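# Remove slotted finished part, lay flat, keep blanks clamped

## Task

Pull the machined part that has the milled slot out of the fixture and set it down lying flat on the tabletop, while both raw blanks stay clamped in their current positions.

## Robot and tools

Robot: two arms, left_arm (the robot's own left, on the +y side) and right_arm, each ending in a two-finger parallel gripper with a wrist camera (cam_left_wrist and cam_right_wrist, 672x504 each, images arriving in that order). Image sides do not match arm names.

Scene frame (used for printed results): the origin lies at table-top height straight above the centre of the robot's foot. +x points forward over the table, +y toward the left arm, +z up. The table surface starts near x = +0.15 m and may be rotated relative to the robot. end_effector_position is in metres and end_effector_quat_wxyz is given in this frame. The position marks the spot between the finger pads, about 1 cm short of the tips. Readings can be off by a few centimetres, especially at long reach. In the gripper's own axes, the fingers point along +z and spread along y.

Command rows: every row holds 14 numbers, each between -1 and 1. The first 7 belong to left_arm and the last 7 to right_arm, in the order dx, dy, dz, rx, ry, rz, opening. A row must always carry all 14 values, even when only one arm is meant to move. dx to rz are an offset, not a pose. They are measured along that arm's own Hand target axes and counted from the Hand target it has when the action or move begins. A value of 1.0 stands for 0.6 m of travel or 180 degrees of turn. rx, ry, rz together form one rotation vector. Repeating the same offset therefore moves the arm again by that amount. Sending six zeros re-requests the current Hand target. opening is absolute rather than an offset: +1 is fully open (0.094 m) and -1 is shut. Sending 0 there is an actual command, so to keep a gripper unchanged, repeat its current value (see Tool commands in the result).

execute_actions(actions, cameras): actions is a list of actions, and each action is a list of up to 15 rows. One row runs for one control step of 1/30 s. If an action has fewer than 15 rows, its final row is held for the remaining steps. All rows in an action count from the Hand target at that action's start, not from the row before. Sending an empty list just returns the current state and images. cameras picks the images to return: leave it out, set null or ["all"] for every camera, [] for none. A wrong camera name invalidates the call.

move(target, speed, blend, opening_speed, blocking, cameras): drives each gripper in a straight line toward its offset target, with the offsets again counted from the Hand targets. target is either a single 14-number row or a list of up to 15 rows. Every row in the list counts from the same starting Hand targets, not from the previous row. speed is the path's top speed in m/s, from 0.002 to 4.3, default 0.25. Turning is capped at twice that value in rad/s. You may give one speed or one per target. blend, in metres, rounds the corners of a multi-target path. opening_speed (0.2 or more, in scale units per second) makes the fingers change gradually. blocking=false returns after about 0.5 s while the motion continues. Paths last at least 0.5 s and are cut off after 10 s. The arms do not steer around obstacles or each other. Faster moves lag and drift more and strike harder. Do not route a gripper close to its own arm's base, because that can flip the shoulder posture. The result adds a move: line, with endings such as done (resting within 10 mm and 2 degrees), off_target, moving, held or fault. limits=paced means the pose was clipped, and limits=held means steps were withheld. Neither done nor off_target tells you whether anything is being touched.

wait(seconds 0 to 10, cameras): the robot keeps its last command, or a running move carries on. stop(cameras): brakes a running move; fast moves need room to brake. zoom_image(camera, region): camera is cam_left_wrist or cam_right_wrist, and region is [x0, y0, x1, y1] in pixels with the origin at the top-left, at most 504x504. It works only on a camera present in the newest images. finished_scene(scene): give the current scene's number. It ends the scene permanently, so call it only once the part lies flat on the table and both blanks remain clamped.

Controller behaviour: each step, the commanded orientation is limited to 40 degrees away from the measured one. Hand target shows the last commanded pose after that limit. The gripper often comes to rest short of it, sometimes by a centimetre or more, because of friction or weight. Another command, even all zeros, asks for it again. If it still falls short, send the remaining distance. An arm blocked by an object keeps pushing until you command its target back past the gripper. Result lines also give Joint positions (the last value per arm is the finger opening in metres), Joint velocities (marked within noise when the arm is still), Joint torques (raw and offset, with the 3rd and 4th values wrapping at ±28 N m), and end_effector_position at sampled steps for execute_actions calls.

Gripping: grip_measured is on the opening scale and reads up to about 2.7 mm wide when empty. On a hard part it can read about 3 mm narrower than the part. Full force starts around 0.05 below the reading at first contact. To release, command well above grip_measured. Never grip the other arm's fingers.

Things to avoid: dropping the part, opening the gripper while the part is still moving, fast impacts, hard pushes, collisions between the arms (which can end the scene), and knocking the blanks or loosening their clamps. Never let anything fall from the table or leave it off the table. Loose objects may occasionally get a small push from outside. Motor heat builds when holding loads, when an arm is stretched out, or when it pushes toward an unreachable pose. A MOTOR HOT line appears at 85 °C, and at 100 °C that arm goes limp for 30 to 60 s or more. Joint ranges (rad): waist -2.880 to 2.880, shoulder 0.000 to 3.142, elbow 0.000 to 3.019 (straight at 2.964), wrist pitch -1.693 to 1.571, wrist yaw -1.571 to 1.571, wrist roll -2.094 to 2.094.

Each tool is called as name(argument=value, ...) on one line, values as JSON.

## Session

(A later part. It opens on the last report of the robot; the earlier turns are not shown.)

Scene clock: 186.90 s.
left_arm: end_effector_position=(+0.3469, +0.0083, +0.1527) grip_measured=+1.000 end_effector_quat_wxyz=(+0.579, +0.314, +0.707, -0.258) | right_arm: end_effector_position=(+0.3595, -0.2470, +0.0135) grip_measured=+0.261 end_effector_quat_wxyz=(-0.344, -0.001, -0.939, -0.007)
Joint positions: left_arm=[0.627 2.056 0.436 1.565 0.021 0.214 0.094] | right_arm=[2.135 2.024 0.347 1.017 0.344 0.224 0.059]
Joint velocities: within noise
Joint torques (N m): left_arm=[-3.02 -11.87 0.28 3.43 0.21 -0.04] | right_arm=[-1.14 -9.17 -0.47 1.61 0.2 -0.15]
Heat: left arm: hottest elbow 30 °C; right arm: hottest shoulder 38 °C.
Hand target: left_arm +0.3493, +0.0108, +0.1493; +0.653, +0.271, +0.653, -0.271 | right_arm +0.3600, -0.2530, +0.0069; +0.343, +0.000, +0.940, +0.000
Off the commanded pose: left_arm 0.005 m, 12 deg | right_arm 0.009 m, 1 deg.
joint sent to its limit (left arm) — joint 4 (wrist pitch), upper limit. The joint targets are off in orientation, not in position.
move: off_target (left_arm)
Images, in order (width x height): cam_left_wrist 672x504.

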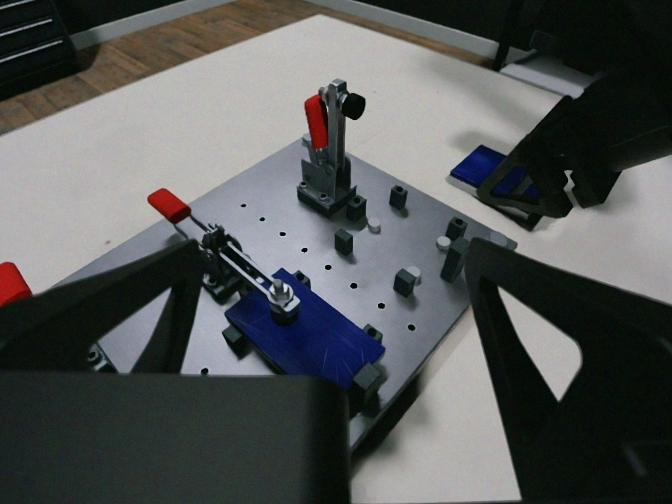

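move(target=[0,0,0,0,0,0,1,0,0,0,0,0,0,0.5], speed=0.03, opening_speed=0.3)

zoom_image(camera="cam_left_wrist", region=[440, 90, 620, 240])

Scene clock: 191.43 s.
left_arm: end_effector_position=(+0.3469, +0.0083, +0.1527) grip_measured=+1.000 end_effector_quat_wxyz=(+0.579, +0.314, +0.707, -0.258) | right_arm: end_effector_position=(+0.3599, -0.2470, +0.0137) grip_measured=+0.498 end_effector_quat_wxyz=(-0.345, -0.001, -0.939, -0.007)
Joint positions: left_arm=[0.627 2.056 0.436 1.565 0.021 0.214 0.094] | right_arm=[2.135 2.025 0.347 1.02 0.344 0.223 0.07]
Joint velocities: within noise
Joint torques (N m): left_arm=[-3.08 -11.87 0.28 3.43 0.2 -0.04] | right_arm=[-1.14 -9.35 -0.47 1.55 0.19 -0.15]
Heat: left arm: hottest elbow 30 °C; right arm: hottest shoulder 38 °C.
Hand target: left_arm +0.3493, +0.0108, +0.1493; +0.653, +0.271, +0.653, -0.271 | right_arm +0.3599, -0.2530, +0.0069; +0.342, +0.001, +0.940, +0.000
Off the commanded pose: left_arm 0.005 m, 12 deg | right_arm 0.009 m, 1 deg.
joint sent to its limit (left arm) — joint 4 (wrist pitch), upper limit. The joint targets are off in orientation, not in position.
move: off_target (left_arm)

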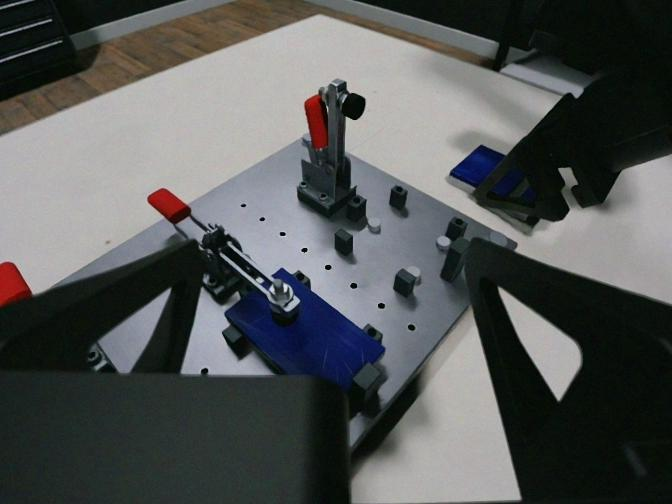

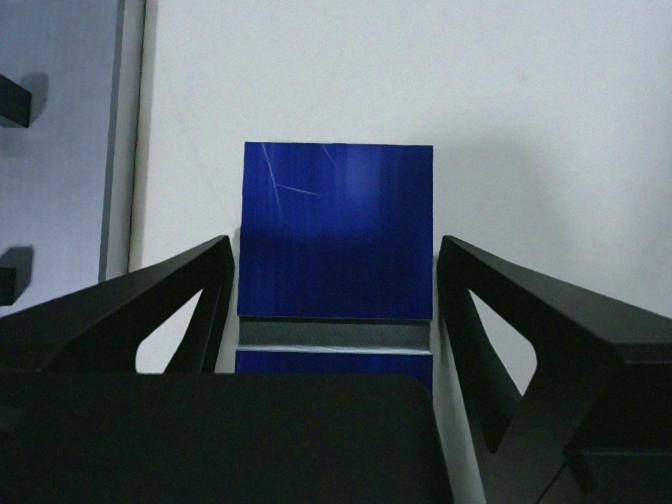

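Scaled by 2.800.

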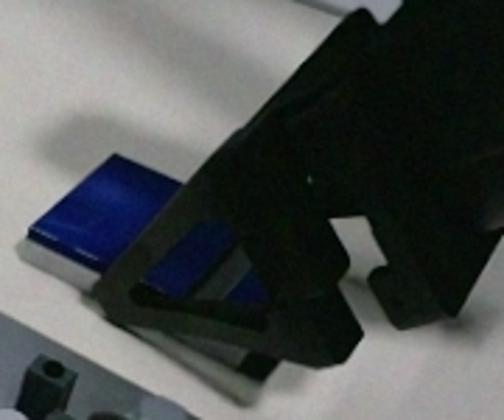

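move(target=[[0,0,0,0,0,0,1,0,0,0,0,0,0,0.8],[0,0,0,0,0,0,1,-0.107,0,-0.1277,0,0,0,0.8]], speed=0.15)

Scene clock: 194.43 s.
left_arm: end_effector_position=(+0.3469, +0.0083, +0.1527) grip_measured=+1.000 end_effector_quat_wxyz=(+0.579, +0.314, +0.707, -0.258) | right_arm: end_effector_position=(+0.3572, -0.2594, +0.1022) grip_measured=+0.798 end_effector_quat_wxyz=(-0.338, +0.002, -0.941, +0.008)
Joint positions: left_arm=[0.627 2.056 0.436 1.565 0.021 0.214 0.094] | right_arm=[2.156 1.509 0.258 0.566 0.383 0.23 0.084]
Joint velocities: within noise
Joint torques (N m): left_arm=[-2.96 -11.81 0.28 3.45 0.2 -0.04] | right_arm=[0.85 -9.99 2.47 0.57 0.3 0.11]
Heat: left arm: hottest elbow 30 °C; right arm: hottest shoulder 38 °C.
Hand target: left_arm +0.3493, +0.0108, +0.1493; +0.653, +0.271, +0.653, -0.271 | right_arm +0.3598, -0.2530, +0.1069; +0.343, +0.001, +0.940, +0.000
Off the commanded pose: left_arm 0.005 m, 12 deg | right_arm 0.008 m, 1 deg.
joint sent to its limit (left arm) — joint 4 (wrist pitch), upper limit. The joint targets are off in orientation, not in position.
move: off_target (left_arm)

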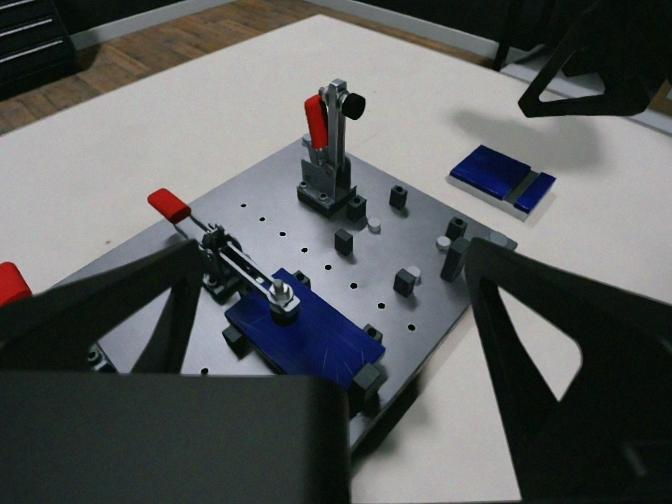

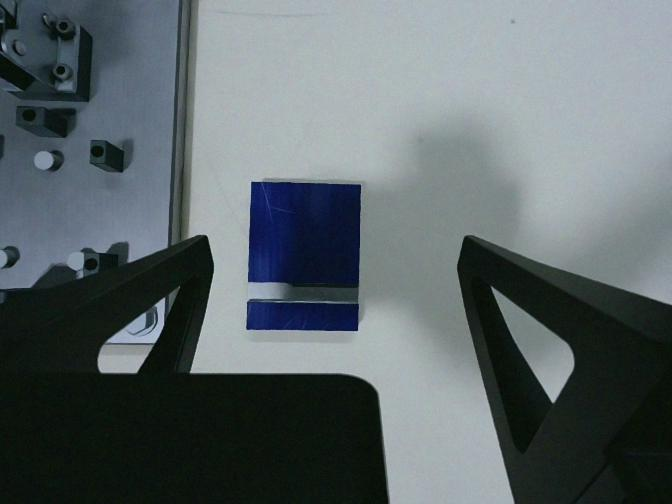

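finished_scene(scene=1)

The scene is finished: the task was done.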